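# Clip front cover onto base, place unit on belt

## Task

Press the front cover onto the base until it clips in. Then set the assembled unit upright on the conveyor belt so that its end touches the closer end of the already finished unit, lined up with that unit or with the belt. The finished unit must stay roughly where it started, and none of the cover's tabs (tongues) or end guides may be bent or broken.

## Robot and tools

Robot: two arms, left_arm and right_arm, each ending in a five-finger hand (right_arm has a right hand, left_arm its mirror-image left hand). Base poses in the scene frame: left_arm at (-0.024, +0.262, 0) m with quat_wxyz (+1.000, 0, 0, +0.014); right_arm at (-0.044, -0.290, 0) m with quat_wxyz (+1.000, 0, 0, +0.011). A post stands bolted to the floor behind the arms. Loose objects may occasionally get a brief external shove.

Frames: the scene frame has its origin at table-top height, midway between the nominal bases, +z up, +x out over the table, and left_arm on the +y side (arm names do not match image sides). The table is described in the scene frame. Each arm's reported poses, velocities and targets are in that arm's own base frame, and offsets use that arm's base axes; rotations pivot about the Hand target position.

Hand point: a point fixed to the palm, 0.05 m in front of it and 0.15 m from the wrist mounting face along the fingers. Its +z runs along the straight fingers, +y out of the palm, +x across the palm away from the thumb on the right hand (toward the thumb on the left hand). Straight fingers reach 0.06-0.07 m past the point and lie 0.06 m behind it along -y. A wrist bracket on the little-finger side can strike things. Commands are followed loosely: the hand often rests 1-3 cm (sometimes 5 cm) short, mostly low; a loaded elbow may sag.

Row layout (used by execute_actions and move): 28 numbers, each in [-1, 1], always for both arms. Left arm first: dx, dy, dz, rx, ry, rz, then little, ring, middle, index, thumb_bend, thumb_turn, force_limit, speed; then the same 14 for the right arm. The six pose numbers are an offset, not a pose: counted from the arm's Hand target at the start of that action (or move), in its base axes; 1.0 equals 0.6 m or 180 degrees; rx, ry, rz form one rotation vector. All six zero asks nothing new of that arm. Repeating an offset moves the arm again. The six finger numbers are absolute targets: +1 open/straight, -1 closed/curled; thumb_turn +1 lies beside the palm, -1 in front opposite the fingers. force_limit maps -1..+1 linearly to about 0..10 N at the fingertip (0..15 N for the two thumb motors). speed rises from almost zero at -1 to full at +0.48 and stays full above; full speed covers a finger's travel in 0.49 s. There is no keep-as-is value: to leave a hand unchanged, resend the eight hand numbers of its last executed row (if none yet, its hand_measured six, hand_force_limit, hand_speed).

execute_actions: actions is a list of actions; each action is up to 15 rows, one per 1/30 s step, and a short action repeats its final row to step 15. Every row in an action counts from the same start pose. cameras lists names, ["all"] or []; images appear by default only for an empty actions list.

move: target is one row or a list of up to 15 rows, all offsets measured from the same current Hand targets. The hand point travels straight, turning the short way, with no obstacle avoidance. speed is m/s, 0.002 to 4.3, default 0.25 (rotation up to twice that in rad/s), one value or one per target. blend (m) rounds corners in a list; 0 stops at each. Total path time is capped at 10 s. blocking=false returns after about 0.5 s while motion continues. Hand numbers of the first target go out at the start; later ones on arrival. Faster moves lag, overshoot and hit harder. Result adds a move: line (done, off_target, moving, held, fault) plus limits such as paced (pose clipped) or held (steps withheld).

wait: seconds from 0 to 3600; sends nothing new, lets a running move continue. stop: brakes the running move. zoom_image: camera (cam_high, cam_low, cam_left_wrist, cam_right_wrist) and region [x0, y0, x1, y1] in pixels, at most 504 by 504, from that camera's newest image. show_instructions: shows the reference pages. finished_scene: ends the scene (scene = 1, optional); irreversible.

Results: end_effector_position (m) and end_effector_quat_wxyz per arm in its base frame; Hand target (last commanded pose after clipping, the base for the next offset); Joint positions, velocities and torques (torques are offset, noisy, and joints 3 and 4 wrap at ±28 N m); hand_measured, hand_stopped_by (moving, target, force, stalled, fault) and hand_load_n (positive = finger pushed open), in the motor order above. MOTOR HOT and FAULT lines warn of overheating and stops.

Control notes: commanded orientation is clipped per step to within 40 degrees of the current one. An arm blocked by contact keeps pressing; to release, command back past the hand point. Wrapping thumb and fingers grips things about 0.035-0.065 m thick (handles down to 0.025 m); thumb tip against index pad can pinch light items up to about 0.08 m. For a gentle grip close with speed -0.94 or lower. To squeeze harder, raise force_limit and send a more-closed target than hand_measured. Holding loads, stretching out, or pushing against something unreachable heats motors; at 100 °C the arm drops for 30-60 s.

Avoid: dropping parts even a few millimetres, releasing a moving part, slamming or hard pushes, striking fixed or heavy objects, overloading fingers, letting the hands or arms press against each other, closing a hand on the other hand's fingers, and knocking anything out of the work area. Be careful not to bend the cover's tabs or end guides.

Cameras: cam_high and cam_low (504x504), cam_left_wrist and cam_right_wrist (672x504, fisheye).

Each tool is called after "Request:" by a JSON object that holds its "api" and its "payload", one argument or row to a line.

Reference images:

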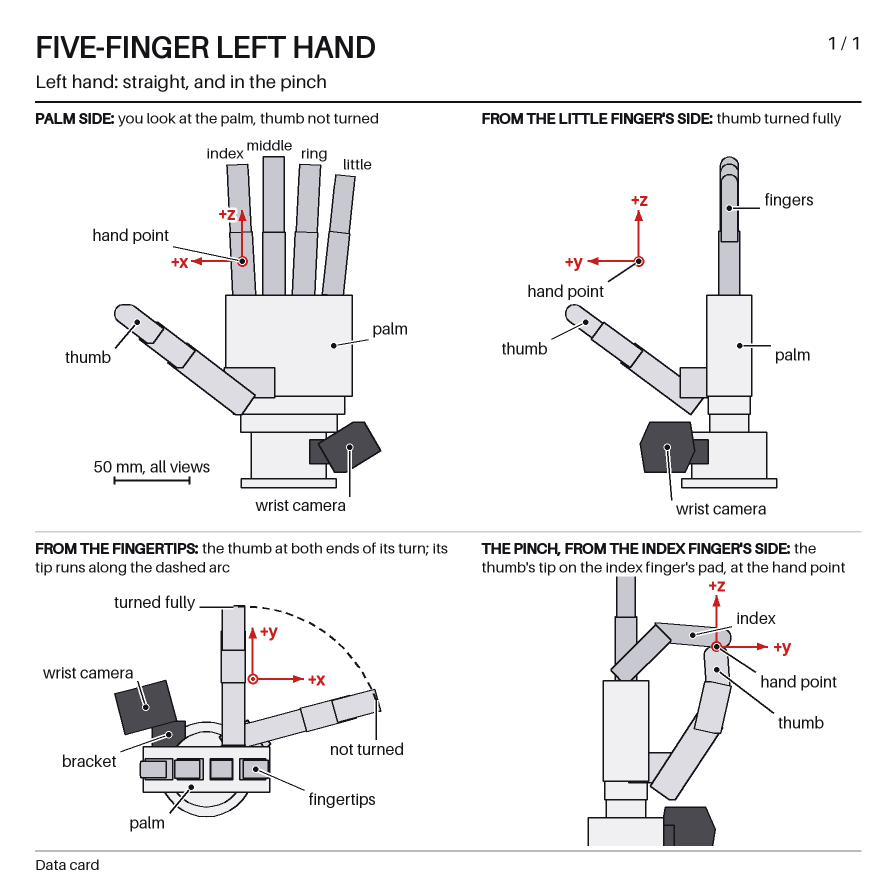

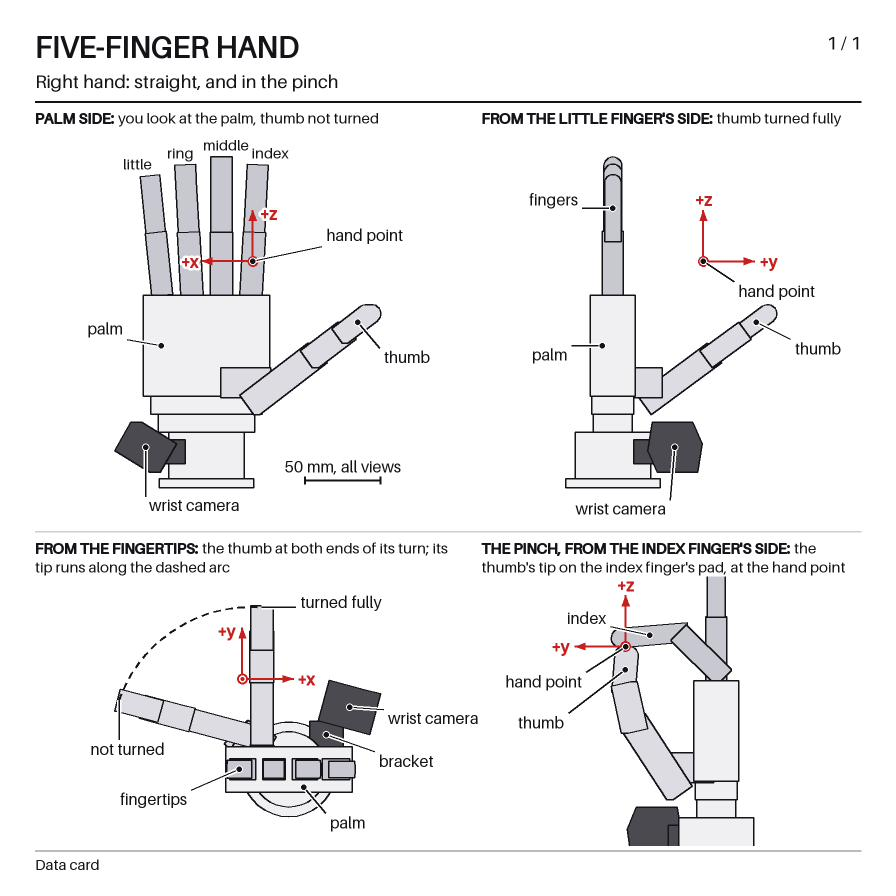

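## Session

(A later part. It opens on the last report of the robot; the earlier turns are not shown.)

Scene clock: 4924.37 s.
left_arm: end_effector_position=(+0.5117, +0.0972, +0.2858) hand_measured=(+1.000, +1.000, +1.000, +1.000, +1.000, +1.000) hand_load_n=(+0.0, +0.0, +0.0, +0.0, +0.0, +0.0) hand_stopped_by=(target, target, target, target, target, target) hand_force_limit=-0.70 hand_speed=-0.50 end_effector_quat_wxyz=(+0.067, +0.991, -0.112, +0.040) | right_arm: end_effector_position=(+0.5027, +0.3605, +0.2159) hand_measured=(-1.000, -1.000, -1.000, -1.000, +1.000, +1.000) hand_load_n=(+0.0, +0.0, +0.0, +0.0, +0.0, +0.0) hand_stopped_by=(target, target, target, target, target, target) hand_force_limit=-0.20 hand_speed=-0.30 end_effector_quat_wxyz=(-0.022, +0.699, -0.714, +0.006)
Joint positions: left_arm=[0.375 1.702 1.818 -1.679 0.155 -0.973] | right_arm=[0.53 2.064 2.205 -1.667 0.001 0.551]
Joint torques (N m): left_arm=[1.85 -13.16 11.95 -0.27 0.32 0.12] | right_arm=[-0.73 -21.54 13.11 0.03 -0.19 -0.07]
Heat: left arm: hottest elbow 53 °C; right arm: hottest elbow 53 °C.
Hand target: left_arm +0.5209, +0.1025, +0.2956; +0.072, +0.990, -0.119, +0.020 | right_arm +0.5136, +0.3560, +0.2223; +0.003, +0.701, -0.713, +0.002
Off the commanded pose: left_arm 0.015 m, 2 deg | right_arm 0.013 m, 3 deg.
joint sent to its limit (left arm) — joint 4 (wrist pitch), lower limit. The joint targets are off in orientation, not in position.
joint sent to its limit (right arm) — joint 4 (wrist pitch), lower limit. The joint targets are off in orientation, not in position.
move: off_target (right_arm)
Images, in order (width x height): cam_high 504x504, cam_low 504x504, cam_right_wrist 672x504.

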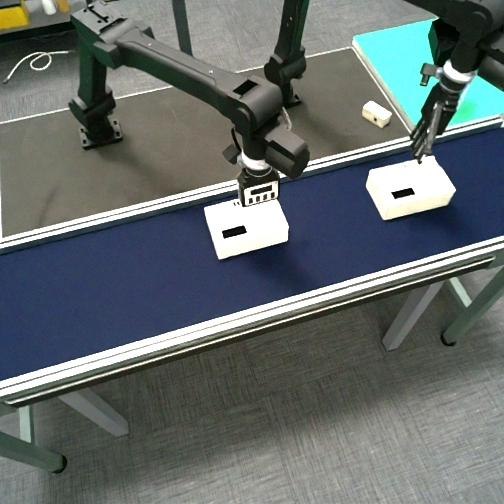

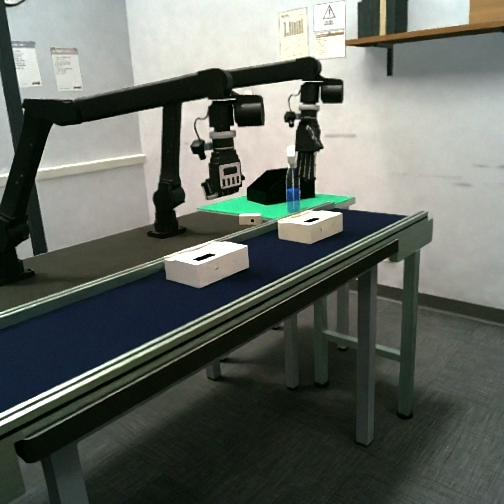

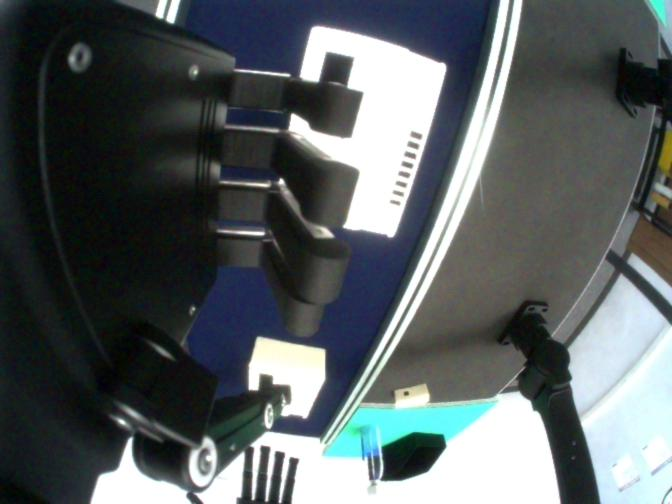

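Request:
{"api": "move", "payload": {
  "target": [-0.30,0.1,0.05,0,0,0,1,1,1,1,1,1,-0.7,-0.5,0.0,-0.21,0.06,0,0,-0.4944,1,1,1,1,1,1,-0.2,-0.3],
  "speed": 0.15,
  "cameras": ["cam_low","cam_high","cam_right_wrist"]
}}

Scene clock: 4972.00 s.
left_arm: end_effector_position=(+0.3491, +0.1614, +0.3259) hand_measured=(+1.000, +1.000, +1.000, +1.000, +1.000, +1.000) hand_load_n=(+0.0, +0.0, +0.0, +0.0, +0.0, +0.0) hand_stopped_by=(target, target, target, target, target, target) hand_force_limit=-0.70 hand_speed=-0.50 end_effector_quat_wxyz=(+0.030, +0.989, -0.117, +0.081) | right_arm: end_effector_position=(+0.5137, +0.2396, +0.2597) hand_measured=(+1.000, +1.000, +1.000, +1.000, +1.000, +1.000) hand_load_n=(+0.0, +0.0, +0.0, +0.0, +0.0, +0.0) hand_stopped_by=(target, target, target, target, target, target) hand_force_limit=-0.20 hand_speed=-0.30 end_effector_quat_wxyz=(+0.002, -0.014, +1.000, +0.001)
Joint positions: left_arm=[0.673 1.356 1.536 -1.679 0.157 -0.668] | right_arm=[0.354 1.69 1.767 -1.643 0 1.896]
Joint torques (N m): left_arm=[2.49 -9.76 7.23 -0.14 0.19 0.12] | right_arm=[-0.91 -17.08 8.98 0.12 -0.19 0.23]
Heat: left arm: hottest elbow 52 °C; right arm: hottest elbow 59 °C.
Hand target: left_arm +0.3409, +0.1625, +0.3255; +0.073, +0.990, -0.119, +0.020 | right_arm +0.5137, +0.2300, +0.2582; -0.004, +0.000, +1.000, +0.000
Off the commanded pose: left_arm 0.008 m, 8 deg | right_arm 0.010 m, 2 deg.
joint sent to its limit (left arm) — joint 4 (wrist pitch), lower limit. The joint targets are off in orientation, not in position.
move: off_target (left_arm)
Images, in order (width x height): cam_high 504x504, cam_low 504x504, cam_right_wrist 672x504.

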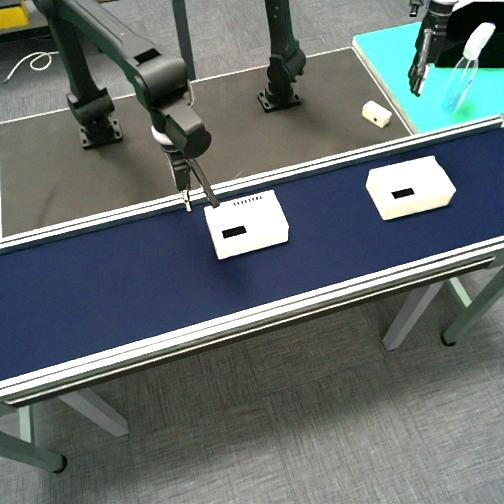

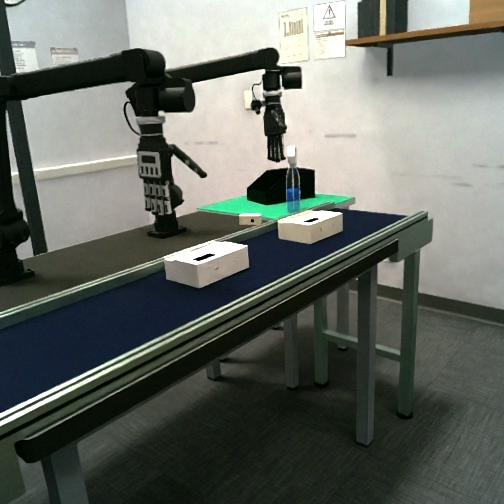

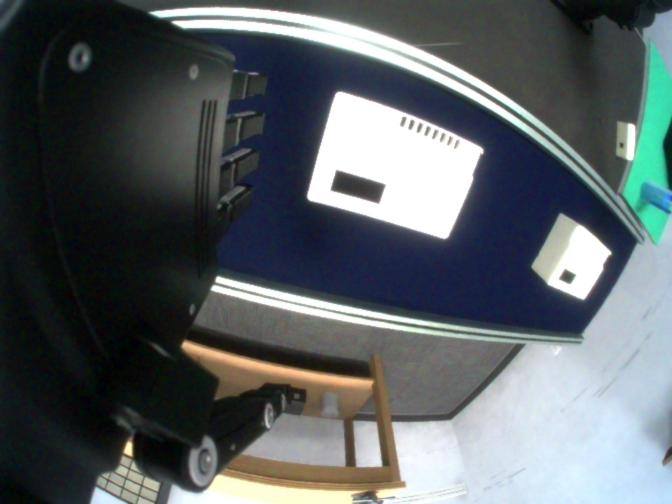

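Request:
{"api": "move", "payload": {
  "target": [0,0,0,0,0,0,1,1,1,1,1,1,-0.7,-0.5,0.003,0.0,-0.25,0,0,0,1,1,1,1,1,1,-0.2,-0.3],
  "speed": 0.12,
  "cameras": ["cam_high","cam_low","cam_right_wrist"]
}}

Scene clock: 4998.80 s.
left_arm: end_effector_position=(+0.3491, +0.1614, +0.3259) hand_measured=(+1.000, +1.000, +1.000, +1.000, +1.000, +1.000) hand_load_n=(+0.0, +0.0, -0.5, +0.0, +0.0, +0.0) hand_stopped_by=(target, target, target, target, target, target) hand_force_limit=-0.70 hand_speed=-0.50 end_effector_quat_wxyz=(+0.030, +0.989, -0.117, +0.081) | right_arm: end_effector_position=(+0.5100, +0.2376, +0.1181) hand_measured=(+1.000, +1.000, +1.000, +1.000, +1.000, +1.000) hand_load_n=(+0.0, +0.0, +0.0, +0.0, +0.0, +0.0) hand_stopped_by=(target, target, target, target, target, target) hand_force_limit=-0.20 hand_speed=-0.30 end_effector_quat_wxyz=(+0.001, -0.013, +1.000, +0.001)
Joint positions: left_arm=[0.673 1.356 1.536 -1.679 0.157 -0.668] | right_arm=[0.353 1.72 1.431 -1.279 0 1.897]
Joint torques (N m): left_arm=[2.55 -9.7 7.21 -0.14 0.19 0.12] | right_arm=[-0.85 -15.44 8.95 0.84 -0.19 0.17]
Heat: left arm: hottest elbow 50 °C; right arm: hottest elbow 57 °C.
Hand target: left_arm +0.3409, +0.1625, +0.3255; +0.073, +0.990, -0.119, +0.020 | right_arm +0.5154, +0.2300, +0.1082; -0.004, +0.000, +1.000, +0.000
Off the commanded pose: left_arm 0.008 m, 8 deg | right_arm 0.014 m, 2 deg.
joint sent to its limit (left arm) — joint 4 (wrist pitch), lower limit. The joint targets are off in orientation, not in position.
move: off_target (right_arm)

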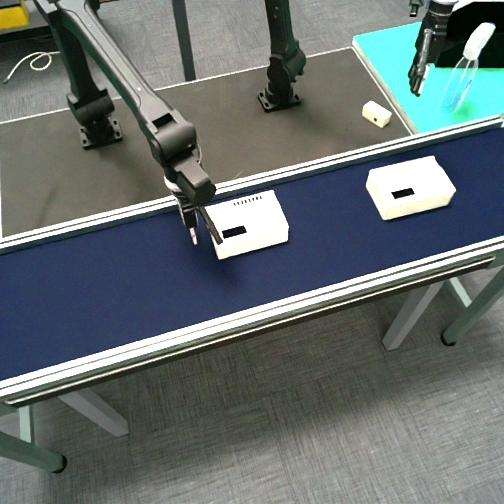

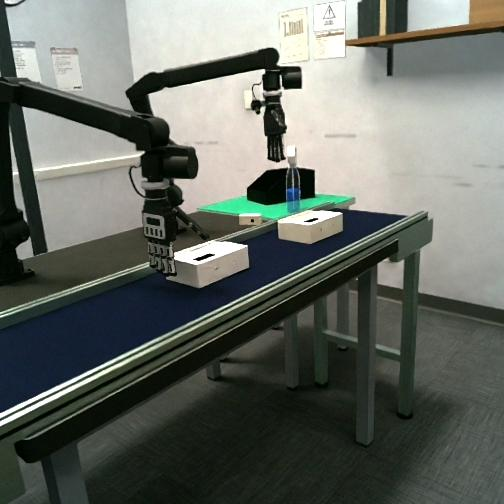

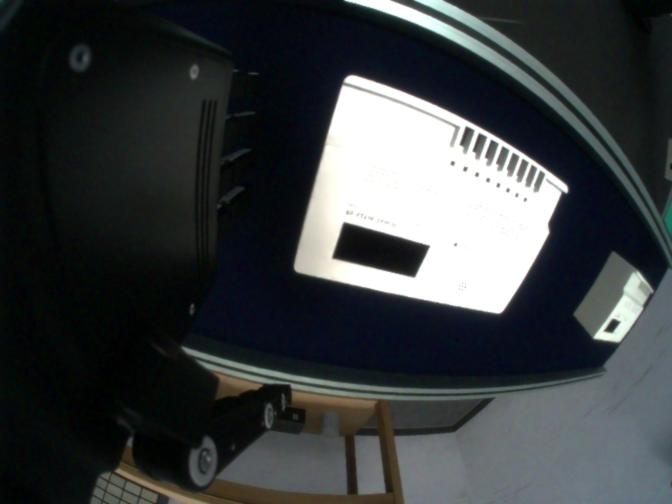

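Request:
{"api": "move", "payload": {
  "target": [0,0,0,0,0,0,1,1,1,1,1,1,-0.7,-0.5,0.010,0.0,-0.012,0,0,0,1,1,1,1,1,1,-0.2,-0.3],
  "speed": 0.06
}}

Request:
{"api": "move", "payload": {
  "target": [0,0,0,0,0,0,1,1,1,1,1,1,-0.7,-0.5,0.0,0.05,0.0,0,0,0,1,1,1,1,1,1,-0.2,-0.3],
  "speed": 0.05,
  "cameras": ["cam_right_wrist"]
}}

Scene clock: 5012.13 s.
left_arm: end_effector_position=(+0.3491, +0.1614, +0.3259) hand_measured=(+1.000, +1.000, +1.000, +1.000, +1.000, +1.000) hand_load_n=(+0.5, +0.0, +0.0, +0.0, -0.5, +0.0) hand_stopped_by=(target, target, target, target, target, target) hand_force_limit=-0.70 hand_speed=-0.50 end_effector_quat_wxyz=(+0.030, +0.989, -0.117, +0.081) | right_arm: end_effector_position=(+0.5139, +0.2367, +0.1125) hand_measured=(+1.000, +1.000, +1.000, +1.000, +1.000, +1.000) hand_load_n=(+0.0, +0.0, +0.0, +0.0, +0.0, +0.0) hand_stopped_by=(target, target, target, target, target, target) hand_force_limit=-0.20 hand_speed=-0.30 end_effector_quat_wxyz=(+0.002, -0.012, +1.000, +0.001)
Joint positions: left_arm=[0.673 1.356 1.536 -1.679 0.157 -0.668] | right_arm=[0.349 1.732 1.431 -1.267 0 1.897]
Joint torques (N m): left_arm=[2.43 -9.82 7.24 -0.16 0.19 0.12] | right_arm=[-0.91 -14.68 9.65 0.85 -0.18 0.13]
Heat: left arm: hottest elbow 49 °C; right arm: hottest elbow 55 °C.
Hand target: left_arm +0.3409, +0.1625, +0.3255; +0.073, +0.990, -0.119, +0.020 | right_arm +0.5214, +0.2300, +0.1010; -0.004, +0.000, +1.000, +0.000
Off the commanded pose: left_arm 0.008 m, 8 deg | right_arm 0.015 m, 1 deg.
joint sent to its limit (left arm) — joint 4 (wrist pitch), lower limit. The joint targets are off in orientation, not in position.
move: off_target (right_arm)

Scene clock: 5013.23 s.
left_arm: end_effector_position=(+0.3491, +0.1614, +0.3259) hand_measured=(+1.000, +1.000, +1.000, +1.000, +1.000, +1.000) hand_load_n=(+0.0, +0.0, +0.0, +0.0, +0.0, +0.0) hand_stopped_by=(target, target, target, target, target, target) hand_force_limit=-0.70 hand_speed=-0.50 end_effector_quat_wxyz=(+0.030, +0.989, -0.117, +0.081) | right_arm: end_effector_position=(+0.5095, +0.2492, +0.0993) hand_measured=(+1.000, +1.000, +1.000, +1.000, +1.000, +1.000) hand_load_n=(+0.0, +0.0, +0.0, +0.0, +0.0, +0.0) hand_stopped_by=(target, target, target, target, target, target) hand_force_limit=-0.20 hand_speed=-0.30 end_effector_quat_wxyz=(-0.010, -0.001, +1.000, -0.003)
Joint positions: left_arm=[0.673 1.356 1.536 -1.679 0.157 -0.668] | right_arm=[0.376 1.756 1.431 -1.267 -0.002 1.944]
Joint torques (N m): left_arm=[2.55 -9.76 7.2 -0.14 0.18 0.12] | right_arm=[1.44 -15.03 12.74 0.42 -0.16 0.18]
Heat: left arm: hottest elbow 49 °C; right arm: hottest elbow 55 °C.
Hand target: left_arm +0.3409, +0.1625, +0.3255; +0.073, +0.990, -0.119, +0.020 | right_arm +0.5215, +0.2600, +0.1010; -0.004, +0.000, +1.000, +0.000
Off the commanded pose: left_arm 0.008 m, 8 deg | right_arm 0.016 m, 1 deg.
joint sent to its limit (left arm) — joint 4 (wrist pitch), lower limit. The joint targets are off in orientation, not in position.
move: off_target (right_arm)

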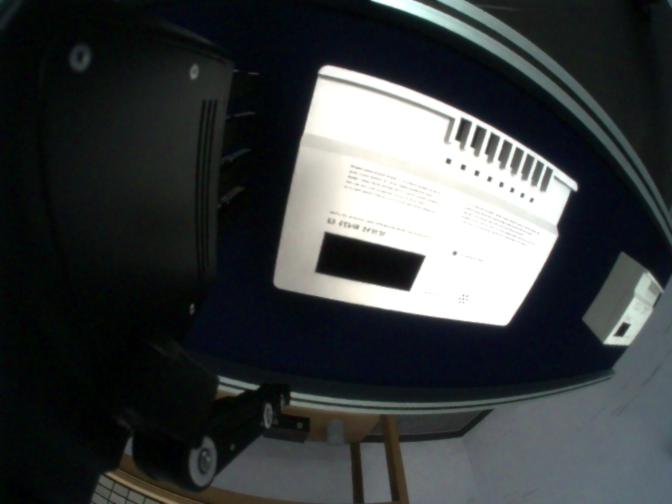

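Request:
{"api": "move", "payload": {
  "target": [0,0,0,0,0,0,1,1,1,1,1,1,-0.7,-0.5,0.015,0.0333,0.015,0,0,0,1,1,1,1,1,1,-0.2,-0.3],
  "speed": 0.05,
  "cameras": ["cam_right_wrist","cam_low"]
}}

Scene clock: 5024.87 s.
left_arm: end_effector_position=(+0.3491, +0.1614, +0.3259) hand_measured=(+1.000, +1.000, +1.000, +1.000, +1.000, +1.000) hand_load_n=(+0.0, +0.0, +0.0, +0.0, +0.0, +0.0) hand_stopped_by=(target, target, target, target, target, target) hand_force_limit=-0.70 hand_speed=-0.50 end_effector_quat_wxyz=(+0.030, +0.989, -0.117, +0.081) | right_arm: end_effector_position=(+0.5234, +0.2700, +0.1115) hand_measured=(+1.000, +1.000, +1.000, +1.000, +1.000, +1.000) hand_load_n=(+0.0, +0.0, +0.0, +0.0, +0.0, +0.0) hand_stopped_by=(target, target, target, target, target, target) hand_force_limit=-0.20 hand_speed=-0.30 end_effector_quat_wxyz=(-0.002, -0.001, +1.000, +0.000)
Joint positions: left_arm=[0.673 1.356 1.536 -1.679 0.157 -0.668] | right_arm=[0.403 1.787 1.506 -1.293 -0.002 1.972]
Joint velocities: left_arm=[0.005 -0.005 0.027 -0.007 0.051 -0.154] | right_arm=[within noise]
Joint torques (N m): left_arm=[2.43 -9.7 7.21 -0.16 0.19 0.12] | right_arm=[1.55 -15.5 12.63 0.09 -0.15 0.23]
Heat: left arm: hottest elbow 48 °C; right arm: hottest elbow 56 °C.
Hand target: left_arm +0.3409, +0.1625, +0.3255; +0.073, +0.990, -0.119, +0.020 | right_arm +0.5304, +0.2802, +0.1102; -0.003, +0.000, +1.000, +0.000
Off the commanded pose: left_arm 0.008 m, 8 deg | right_arm 0.012 m, 0 deg.
joint sent to its limit (left arm) — joint 4 (wrist pitch), lower limit. The joint targets are off in orientation, not in position.
move: off_target (right_arm)
Images, in order (width x height): cam_low 504x504, cam_right_wrist 672x504.

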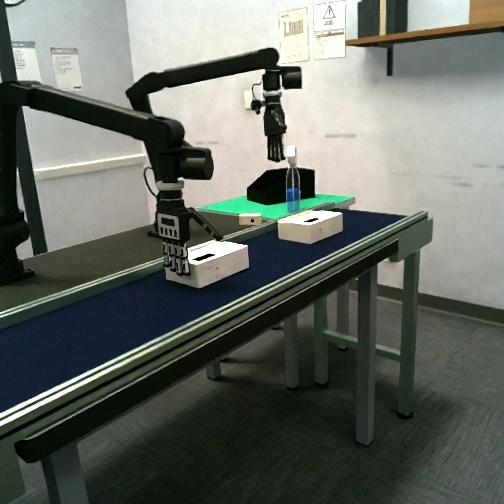

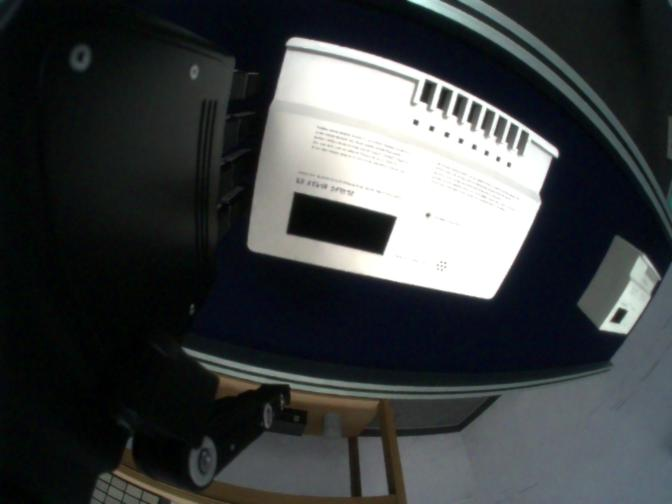

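Request:
{"api": "move", "payload": {
  "target": [0,0,0,0,0,0,1,1,1,1,1,1,-0.7,-0.5,-0.008,0.0333,0.0,0,0,0,1,1,1,1,1,1,-0.2,-0.3],
  "speed": 0.04,
  "cameras": ["cam_right_wrist","cam_high"]
}}

Scene clock: 5033.70 s.
left_arm: end_effector_position=(+0.3491, +0.1614, +0.3259) hand_measured=(+1.000, +1.000, +1.000, +1.000, +1.000, +1.000) hand_load_n=(+0.0, +0.0, +0.0, +0.0, +0.0, +0.0) hand_stopped_by=(target, target, target, target, target, target) hand_force_limit=-0.70 hand_speed=-0.50 end_effector_quat_wxyz=(+0.030, +0.989, -0.117, +0.081) | right_arm: end_effector_position=(+0.5220, +0.2812, +0.1109) hand_measured=(+1.000, +1.000, +1.000, +1.000, +1.000, +1.000) hand_load_n=(+0.0, +0.0, +0.0, +0.0, +0.0, +0.0) hand_stopped_by=(target, target, target, target, target, target) hand_force_limit=-0.20 hand_speed=-0.30 end_effector_quat_wxyz=(-0.002, +0.008, +1.000, -0.002)
Joint positions: left_arm=[0.673 1.356 1.536 -1.679 0.157 -0.668] | right_arm=[0.426 1.796 1.517 -1.299 0.002 2.012]
Joint torques (N m): left_arm=[2.49 -9.76 7.24 -0.14 0.19 0.11] | right_arm=[2.73 -15.62 12.83 0.05 -0.31 0.16]
Heat: left arm: hottest elbow 48 °C; right arm: hottest elbow 56 °C.
Hand target: left_arm +0.3409, +0.1625, +0.3255; +0.073, +0.990, -0.119, +0.020 | right_arm +0.5256, +0.3001, +0.1100; -0.004, +0.000, +1.000, +0.000
Off the commanded pose: left_arm 0.008 m, 8 deg | right_arm 0.019 m, 1 deg.
joint sent to its limit (left arm) — joint 4 (wrist pitch), lower limit. The joint targets are off in orientation, not in position.
move: off_target (right_arm)
Images, in order (width x height): cam_high 504x504, cam_right_wrist 672x504.

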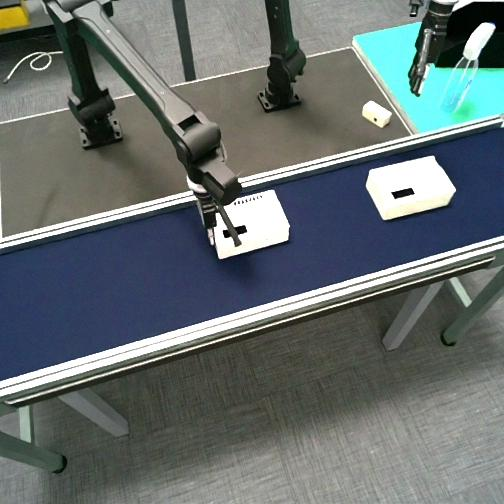

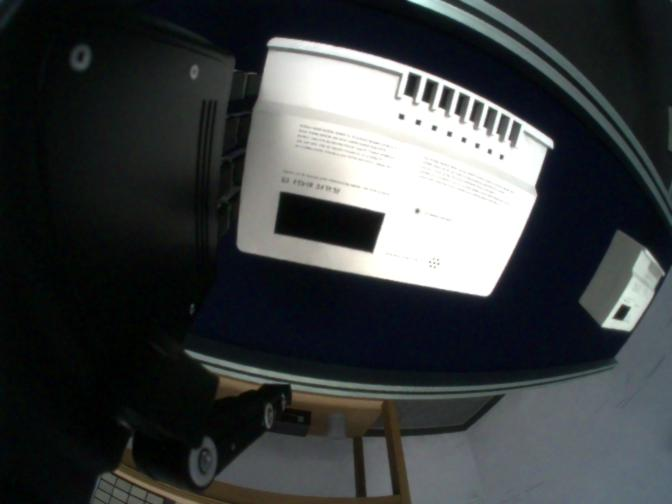

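Request:
{"api": "move", "payload": {
  "target": [0,0,0,0,0,0,1,1,1,1,1,1,-0.7,-0.5,0.0,0.05,0.0,0,0,0,1,1,1,1,1,1,-0.2,-0.3],
  "speed": 0.04,
  "cameras": ["cam_right_wrist","cam_high","cam_low"]
}}

Scene clock: 5038.93 s.
left_arm: end_effector_position=(+0.3491, +0.1614, +0.3259) hand_measured=(+1.000, +1.000, +1.000, +1.000, +1.000, +1.000) hand_load_n=(+0.0, +0.0, +0.0, +0.0, +0.0, +0.0) hand_stopped_by=(target, target, target, target, target, target) hand_force_limit=-0.70 hand_speed=-0.50 end_effector_quat_wxyz=(+0.030, +0.989, -0.117, +0.081) | right_arm: end_effector_position=(+0.5213, +0.3112, +0.1108) hand_measured=(+1.000, +1.000, +1.000, +1.000, +1.000, +1.000) hand_load_n=(+0.0, +0.0, +0.0, +0.0, +0.0, +0.0) hand_stopped_by=(target, target, target, target, target, target) hand_force_limit=-0.20 hand_speed=-0.30 end_effector_quat_wxyz=(-0.004, +0.004, +1.000, -0.004)
Joint positions: left_arm=[0.673 1.356 1.536 -1.679 0.157 -0.668] | right_arm=[0.476 1.83 1.566 -1.317 0.004 2.055]
Joint torques (N m): left_arm=[2.49 -9.82 7.23 -0.17 0.19 0.12] | right_arm=[2.55 -16.21 13.03 0.14 -0.37 0.19]
Heat: left arm: hottest elbow 48 °C; right arm: hottest elbow 56 °C.
Hand target: left_arm +0.3409, +0.1625, +0.3255; +0.073, +0.990, -0.119, +0.020 | right_arm +0.5256, +0.3302, +0.1100; -0.004, +0.000, +1.000, +0.000
Off the commanded pose: left_arm 0.008 m, 8 deg | right_arm 0.019 m, 1 deg.
joint sent to its limit (left arm) — joint 4 (wrist pitch), lower limit. The joint targets are off in orientation, not in position.
move: off_target (right_arm)
Images, in order (width x height): cam_high 504x504, cam_low 504x504, cam_right_wrist 672x504.

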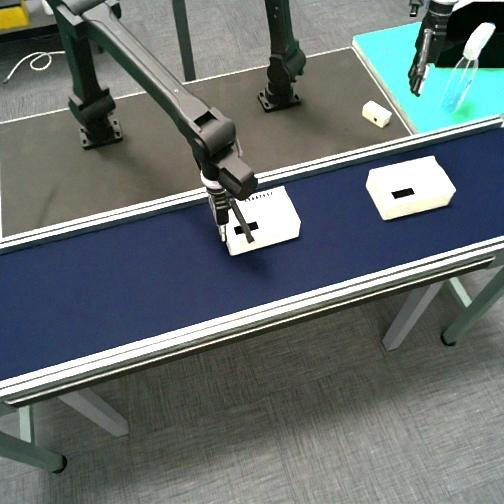

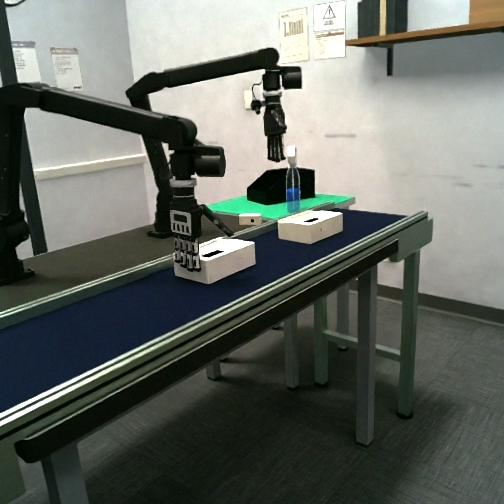

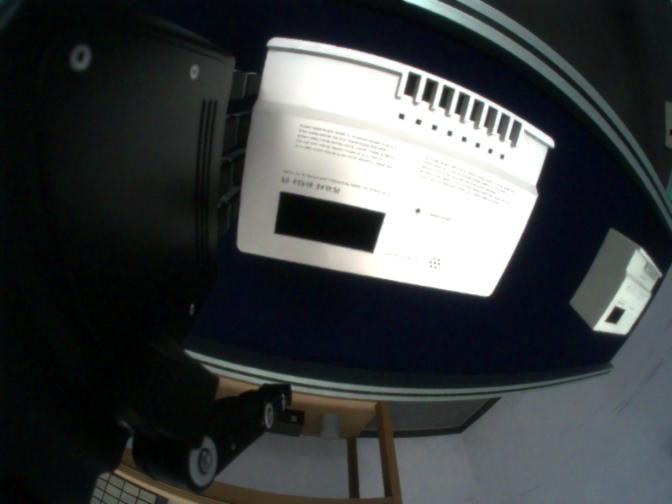

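Request:
{"api": "move", "payload": {
  "target": [0,0,0,0,0,0,1,1,1,1,1,1,-0.7,-0.5,0.009,0.15,0.0,0,0,-0.0056,1,1,1,1,1,1,-0.2,-0.3],
  "speed": 0.05,
  "cameras": ["cam_right_wrist","cam_high","cam_low"]
}}

Scene clock: 5050.93 s.
left_arm: end_effector_position=(+0.3491, +0.1614, +0.3259) hand_measured=(+1.000, +1.000, +1.000, +1.000, +1.000, +1.000) hand_load_n=(+0.0, +0.0, +0.0, +0.0, +0.0, +0.0) hand_stopped_by=(target, target, target, target, target, target) hand_force_limit=-0.70 hand_speed=-0.50 end_effector_quat_wxyz=(+0.030, +0.989, -0.117, +0.081) | right_arm: end_effector_position=(+0.5302, +0.3996, +0.1122) hand_measured=(+1.000, +1.000, +1.000, +1.000, +1.000, +1.000) hand_load_n=(+0.0, +0.0, +0.0, +0.0, +0.0, +0.0) hand_stopped_by=(target, target, target, target, target, target) hand_force_limit=-0.20 hand_speed=-0.30 end_effector_quat_wxyz=(-0.009, -0.032, +0.999, +0.007)
Joint positions: left_arm=[0.673 1.356 1.536 -1.679 0.157 -0.668] | right_arm=[0.585 1.974 1.784 -1.388 -0.022 2.092]
Joint torques (N m): left_arm=[2.55 -9.7 7.24 -0.13 0.18 0.11] | right_arm=[2.43 -18.67 13.33 0.16 -0.45 0.19]
Heat: left arm: hottest elbow 47 °C; right arm: hottest elbow 57 °C.
Hand target: left_arm +0.3409, +0.1625, +0.3255; +0.073, +0.990, -0.119, +0.020 | right_arm +0.5310, +0.4200, +0.1099; -0.004, +0.009, +1.000, +0.000
Off the commanded pose: left_arm 0.008 m, 8 deg | right_arm 0.021 m, 5 deg.
joint sent to its limit (left arm) — joint 4 (wrist pitch), lower limit. The joint targets are off in orientation, not in position.
joint sent to its limit (right arm) — joint 6 (wrist roll), upper limit. The joint targets are off in orientation, not in position.
move: off_target (right_arm)
Images, in order (width x height): cam_high 504x504, cam_low 504x504, cam_right_wrist 672x504.

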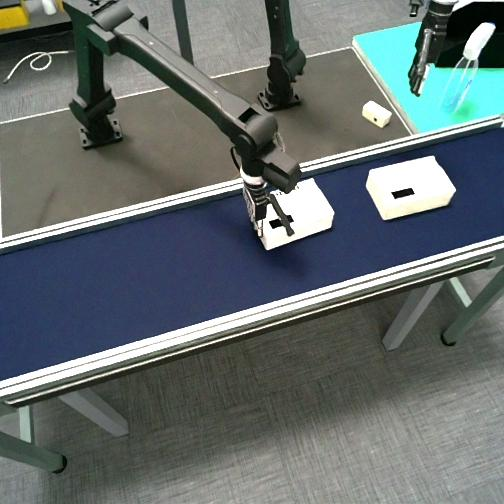

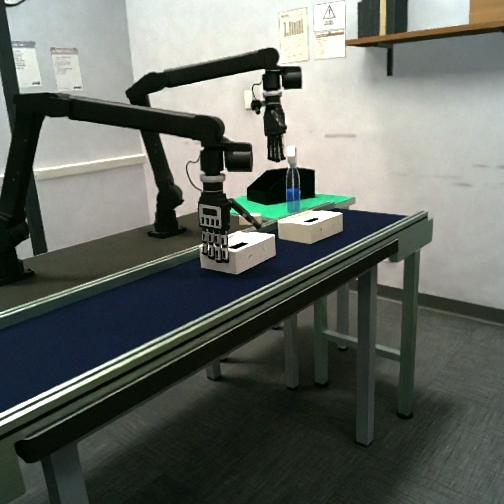

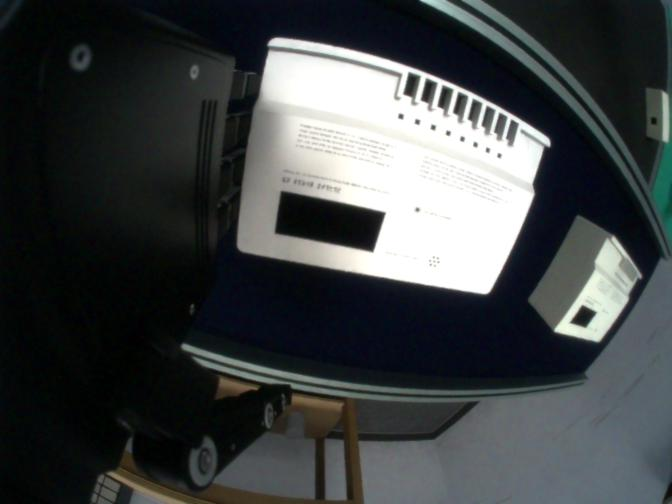

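Request:
{"api": "move", "payload": {
  "target": [
    [0,0,0,0,0,0,1,1,1,1,1,1,-0.7,-0.5,0.0,-0.12,0.0,0,0,0,1,1,1,1,1,1,-0.2,-0.3],
    [0,0,0,0,0,0,1,1,1,1,1,1,-0.7,-0.5,-0.01,-0.15,0.30,0,0,0.0,1,1,1,1,1,1,-0.2,-0.3]
  ],
  "speed": [0.08,0.2],
  "blend": [0.01,0],
  "cameras": ["cam_right_wrist","cam_high","cam_low"]
}}

Scene clock: 5095.90 s.
left_arm: end_effector_position=(+0.3491, +0.1614, +0.3259) hand_measured=(+1.000, +1.000, +1.000, +1.000, +1.000, +1.000) hand_load_n=(+0.0, +0.0, +0.0, +0.0, +0.0, +0.0) hand_stopped_by=(target, target, target, target, target, target) hand_force_limit=-0.70 hand_speed=-0.50 end_effector_quat_wxyz=(+0.030, +0.989, -0.117, +0.081) | right_arm: end_effector_position=(+0.5156, +0.3340, +0.2831) hand_measured=(+1.000, +1.000, +1.000, +1.000, +1.000, +1.000) hand_load_n=(+0.0, +0.0, +0.0, -0.5, +0.0, +0.0) hand_stopped_by=(target, target, target, target, target, target) hand_force_limit=-0.20 hand_speed=-0.30 end_effector_quat_wxyz=(+0.024, +0.004, +1.000, +0.018)
Joint positions: left_arm=[0.673 1.356 1.536 -1.679 0.157 -0.668] | right_arm=[0.513 1.77 1.925 -1.667 -0.007 2.092]
Joint torques (N m): left_arm=[2.49 -9.82 7.23 -0.16 0.19 0.11] | right_arm=[-0.79 -17.32 12.56 0.14 -0.19 0.04]
Heat: left arm: hottest elbow 46 °C; right arm: hottest elbow 61 °C.
Hand target: left_arm +0.3409, +0.1625, +0.3255; +0.073, +0.990, -0.119, +0.020 | right_arm +0.5251, +0.3299, +0.2900; -0.004, +0.009, +1.000, +0.000
Off the commanded pose: left_arm 0.008 m, 8 deg | right_arm 0.012 m, 4 deg.
joint sent to its limit (left arm) — joint 4 (wrist pitch), lower limit. The joint targets are off in orientation, not in position.
joint sent to its limit (right arm) — joint 4 (wrist pitch), lower limit. The joint targets are off in orientation, not in position.
move: off_target (right_arm)
Images, in order (width x height): cam_high 504x504, cam_low 504x504, cam_right_wrist 672x504.

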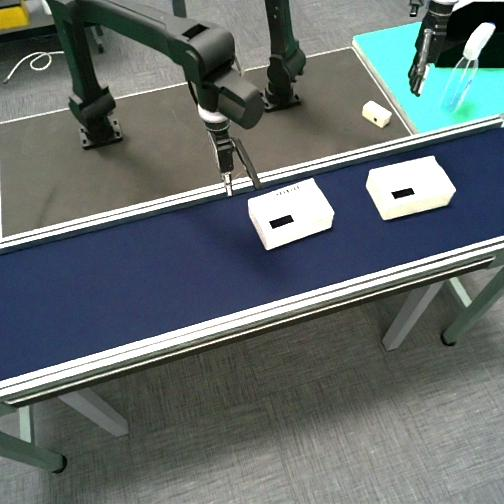

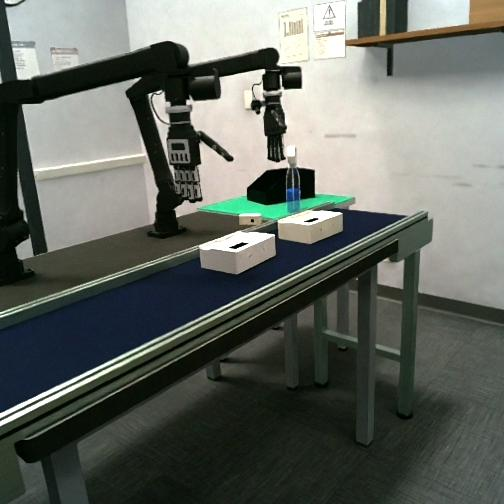

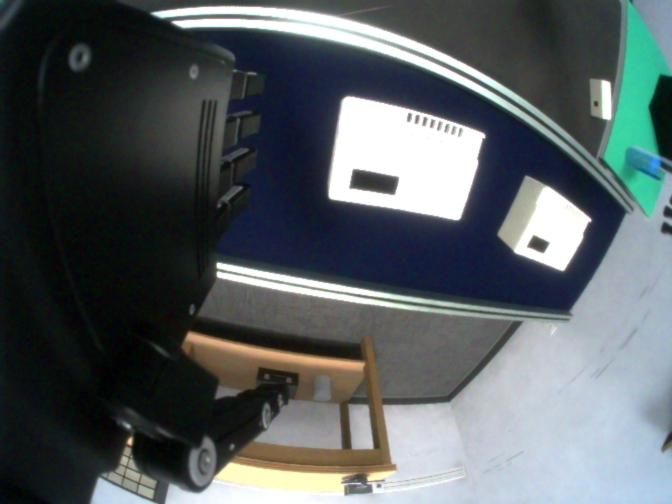

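Request:
{"api": "zoom_image", "payload": {
  "camera": "cam_high",
  "region": [230, 130, 350, 250]
}}

Scaled by 4.200.

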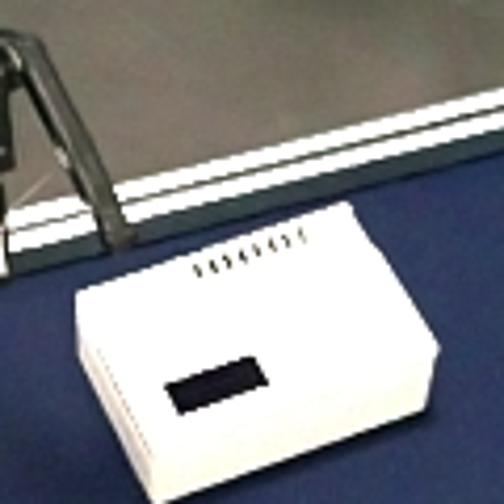

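Request:
{"api": "zoom_image", "payload": {
  "camera": "cam_high",
  "region": [240, 190, 340, 260]
}}

Scaled by 5.040.

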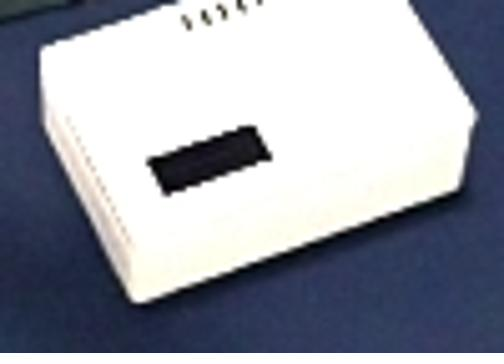

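Request:
{"api": "move", "payload": {
  "target": [
    [0,0,0,0,0,0,1,1,1,1,1,1,-0.7,-0.5,-0.03,-0.08,-0.03,0,0,0.4,1,1,1,1,1,1,-0.2,-0.3],
    [0,0,0,0,0,0,1,1,1,1,1,1,-0.7,-0.5,-0.08,-0.17,-0.05,0,0,0.75,1,1,1,1,1,1,-0.2,-0.3],
    [0,0,0,0,0,0,1,1,1,1,1,1,-0.7,-0.5,-0.117,-0.22,-0.06,0,0,0.997,1,1,1,1,1,1,-0.2,-0.3]
  ],
  "speed": 0.25,
  "blend": [0.03,0.03,0],
  "cameras": ["cam_right_wrist","cam_high","cam_low"]
}}

Scene clock: 5146.47 s.
left_arm: end_effector_position=(+0.3491, +0.1614, +0.3259) hand_measured=(+1.000, +1.000, +1.000, +1.000, +1.000, +1.000) hand_load_n=(+0.0, +0.0, +0.0, +0.0, +0.0, +0.0) hand_stopped_by=(target, target, target, target, target, target) hand_force_limit=-0.70 hand_speed=-0.50 end_effector_quat_wxyz=(+0.030, +0.989, -0.117, +0.081) | right_arm: end_effector_position=(+0.4577, +0.1924, +0.2553) hand_measured=(+1.000, +1.000, +1.000, +1.000, +1.000, +1.000) hand_load_n=(+0.0, +0.0, +0.0, +0.0, +0.0, +0.0) hand_stopped_by=(target, target, target, target, target, target) hand_force_limit=-0.20 hand_speed=-0.30 end_effector_quat_wxyz=(+0.000, +1.000, -0.027, +0.003)
Joint positions: left_arm=[0.673 1.356 1.536 -1.679 0.157 -0.668] | right_arm=[0.474 1.791 1.891 -1.667 0.003 -1.043]
Joint torques (N m): left_arm=[2.49 -9.76 7.2 -0.13 0.19 0.12] | right_arm=[1.73 -18.78 8.88 0.64 -0.05 -0.07]
Heat: left arm: hottest elbow 46 °C; right arm: hottest elbow 60 °C.
Hand target: left_arm +0.3409, +0.1625, +0.3255; +0.073, +0.990, -0.119, +0.020 | right_arm +0.4549, +0.1980, +0.2539; +0.000, +1.000, -0.013, +0.004
Off the commanded pose: left_arm 0.008 m, 8 deg | right_arm 0.006 m, 2 deg.
joint sent to its limit (left arm) — joint 4 (wrist pitch), lower limit. The joint targets are off in orientation, not in position.
move: done
Images, in order (width x height): cam_high 504x504, cam_low 504x504, cam_right_wrist 672x504.

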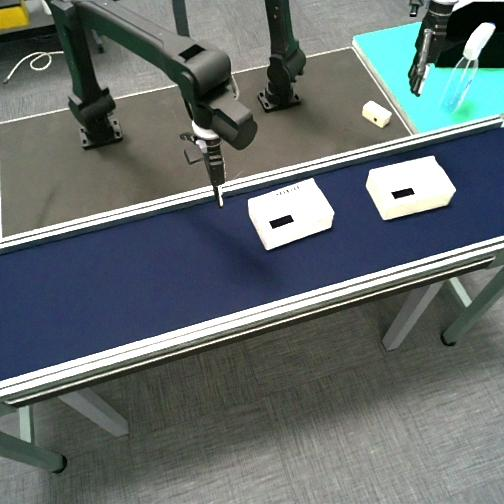

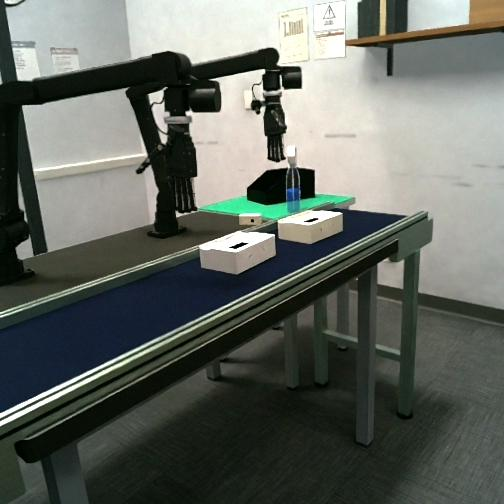

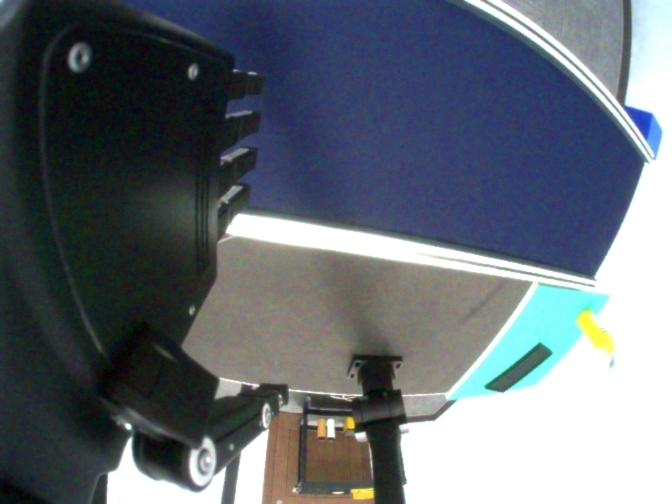

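Request:
{"api": "move", "payload": {
  "target": [0,0,0,0,0,0,1,1,1,1,1,1,-0.7,-0.5,0.0,0.0,-0.245,0,0,0,1,1,1,1,1,-1,-0.2,-0.3],
  "speed": 0.15,
  "cameras": ["cam_right_wrist","cam_high","cam_low"]
}}

Scene clock: 5161.83 s.
left_arm: end_effector_position=(+0.3491, +0.1614, +0.3259) hand_measured=(+1.000, +1.000, +1.000, +1.000, +1.000, +1.000) hand_load_n=(+0.0, +0.0, +0.0, +0.0, +0.0, +0.0) hand_stopped_by=(target, target, target, target, target, target) hand_force_limit=-0.70 hand_speed=-0.50 end_effector_quat_wxyz=(+0.030, +0.989, -0.117, +0.081) | right_arm: end_effector_position=(+0.4557, +0.1913, +0.1176) hand_measured=(+1.000, +1.000, +1.000, +1.000, +1.000, -1.000) hand_load_n=(+0.0, +0.0, +0.0, +0.5, +0.0, +0.0) hand_stopped_by=(target, target, target, target, target, target) hand_force_limit=-0.20 hand_speed=-0.30 end_effector_quat_wxyz=(-0.003, +1.000, -0.027, +0.008)
Joint positions: left_arm=[0.673 1.356 1.536 -1.679 0.157 -0.668] | right_arm=[0.474 1.804 1.548 -1.298 0.003 -1.044]
Joint torques (N m): left_arm=[2.43 -9.76 7.2 -0.14 0.18 0.11] | right_arm=[1.67 -16.5 9.09 0.88 -0.04 -0.07]
Heat: left arm: hottest elbow 46 °C; right arm: hottest elbow 58 °C.
Hand target: left_arm +0.3409, +0.1625, +0.3255; +0.073, +0.990, -0.119, +0.020 | right_arm +0.4548, +0.1979, +0.1069; +0.000, +1.000, -0.013, +0.003
Off the commanded pose: left_arm 0.008 m, 8 deg | right_arm 0.013 m, 2 deg.
joint sent to its limit (left arm) — joint 4 (wrist pitch), lower limit. The joint targets are off in orientation, not in position.
move: off_target (right_arm)
Images, in order (width x height): cam_high 504x504, cam_low 504x504, cam_right_wrist 672x504.

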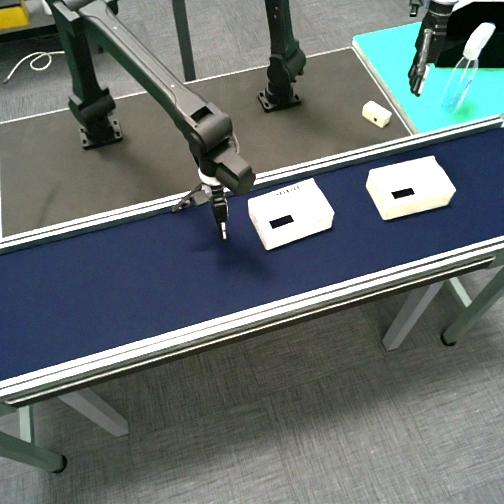

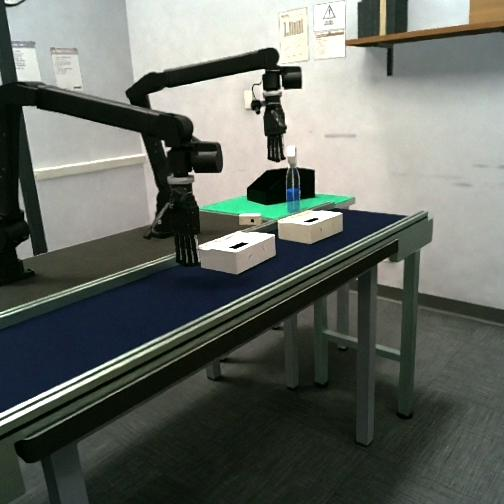

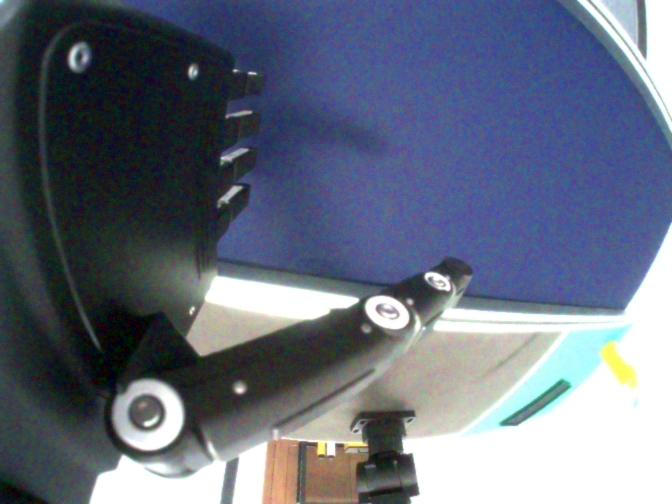

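Request:
{"api": "move", "payload": {
  "target": [0,0,0,0,0,0,1,1,1,1,1,1,-0.7,-0.5,0.0,0.133,-0.01,0,0,0.006,1,1,1,1,1,-1,-0.2,-0.3],
  "speed": 0.06,
  "cameras": ["cam_high","cam_low"]
}}

Scene clock: 5170.33 s.
left_arm: end_effector_position=(+0.3491, +0.1614, +0.3259) hand_measured=(+1.000, +1.000, +1.000, +1.000, +1.000, +1.000) hand_load_n=(+0.0, +0.5, +0.0, +0.0, +0.0, +0.0) hand_stopped_by=(target, target, target, target, target, target) hand_force_limit=-0.70 hand_speed=-0.50 end_effector_quat_wxyz=(+0.030, +0.989, -0.117, +0.081) | right_arm: end_effector_position=(+0.4498, +0.2669, +0.1025) hand_measured=(+1.000, +1.000, +1.000, +1.000, +1.000, -1.000) hand_load_n=(+0.0, +0.0, +0.0, +0.0, +0.0, +0.0) hand_stopped_by=(target, target, target, target, target, target) hand_force_limit=-0.20 hand_speed=-0.30 end_effector_quat_wxyz=(-0.001, +1.000, -0.003, +0.004)
Joint positions: left_arm=[0.673 1.356 1.536 -1.679 0.157 -0.668] | right_arm=[0.599 1.904 1.652 -1.313 0.003 -0.967]
Joint torques (N m): left_arm=[2.55 -9.76 7.23 -0.14 0.18 0.12] | right_arm=[1.38 -17.96 12.89 -0.02 -0.02 0.18]
Heat: left arm: hottest elbow 46 °C; right arm: hottest elbow 58 °C.
Hand target: left_arm +0.3409, +0.1625, +0.3255; +0.073, +0.990, -0.119, +0.020 | right_arm +0.4548, +0.2779, +0.1009; +0.000, +1.000, -0.004, +0.004
Off the commanded pose: left_arm 0.008 m, 8 deg | right_arm 0.012 m, 0 deg.
joint sent to its limit (left arm) — joint 4 (wrist pitch), lower limit. The joint targets are off in orientation, not in position.
move: off_target (right_arm)

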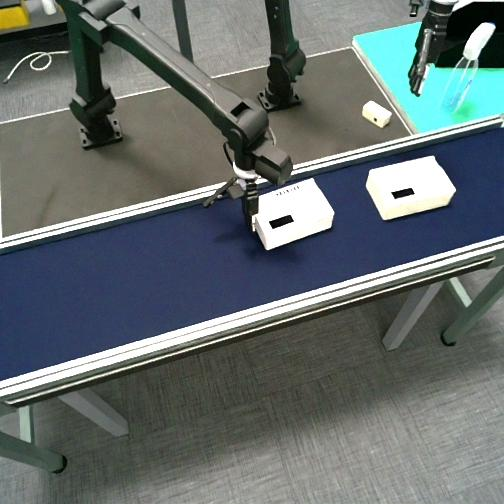

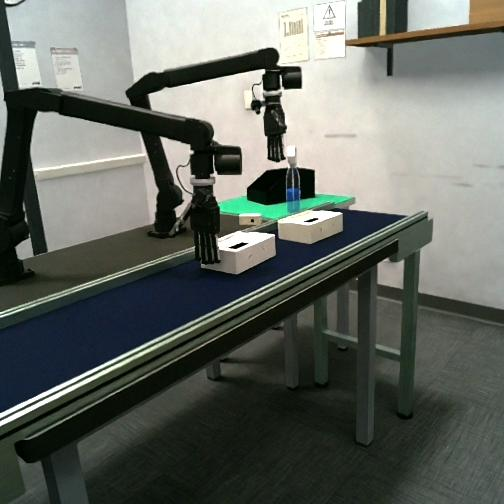

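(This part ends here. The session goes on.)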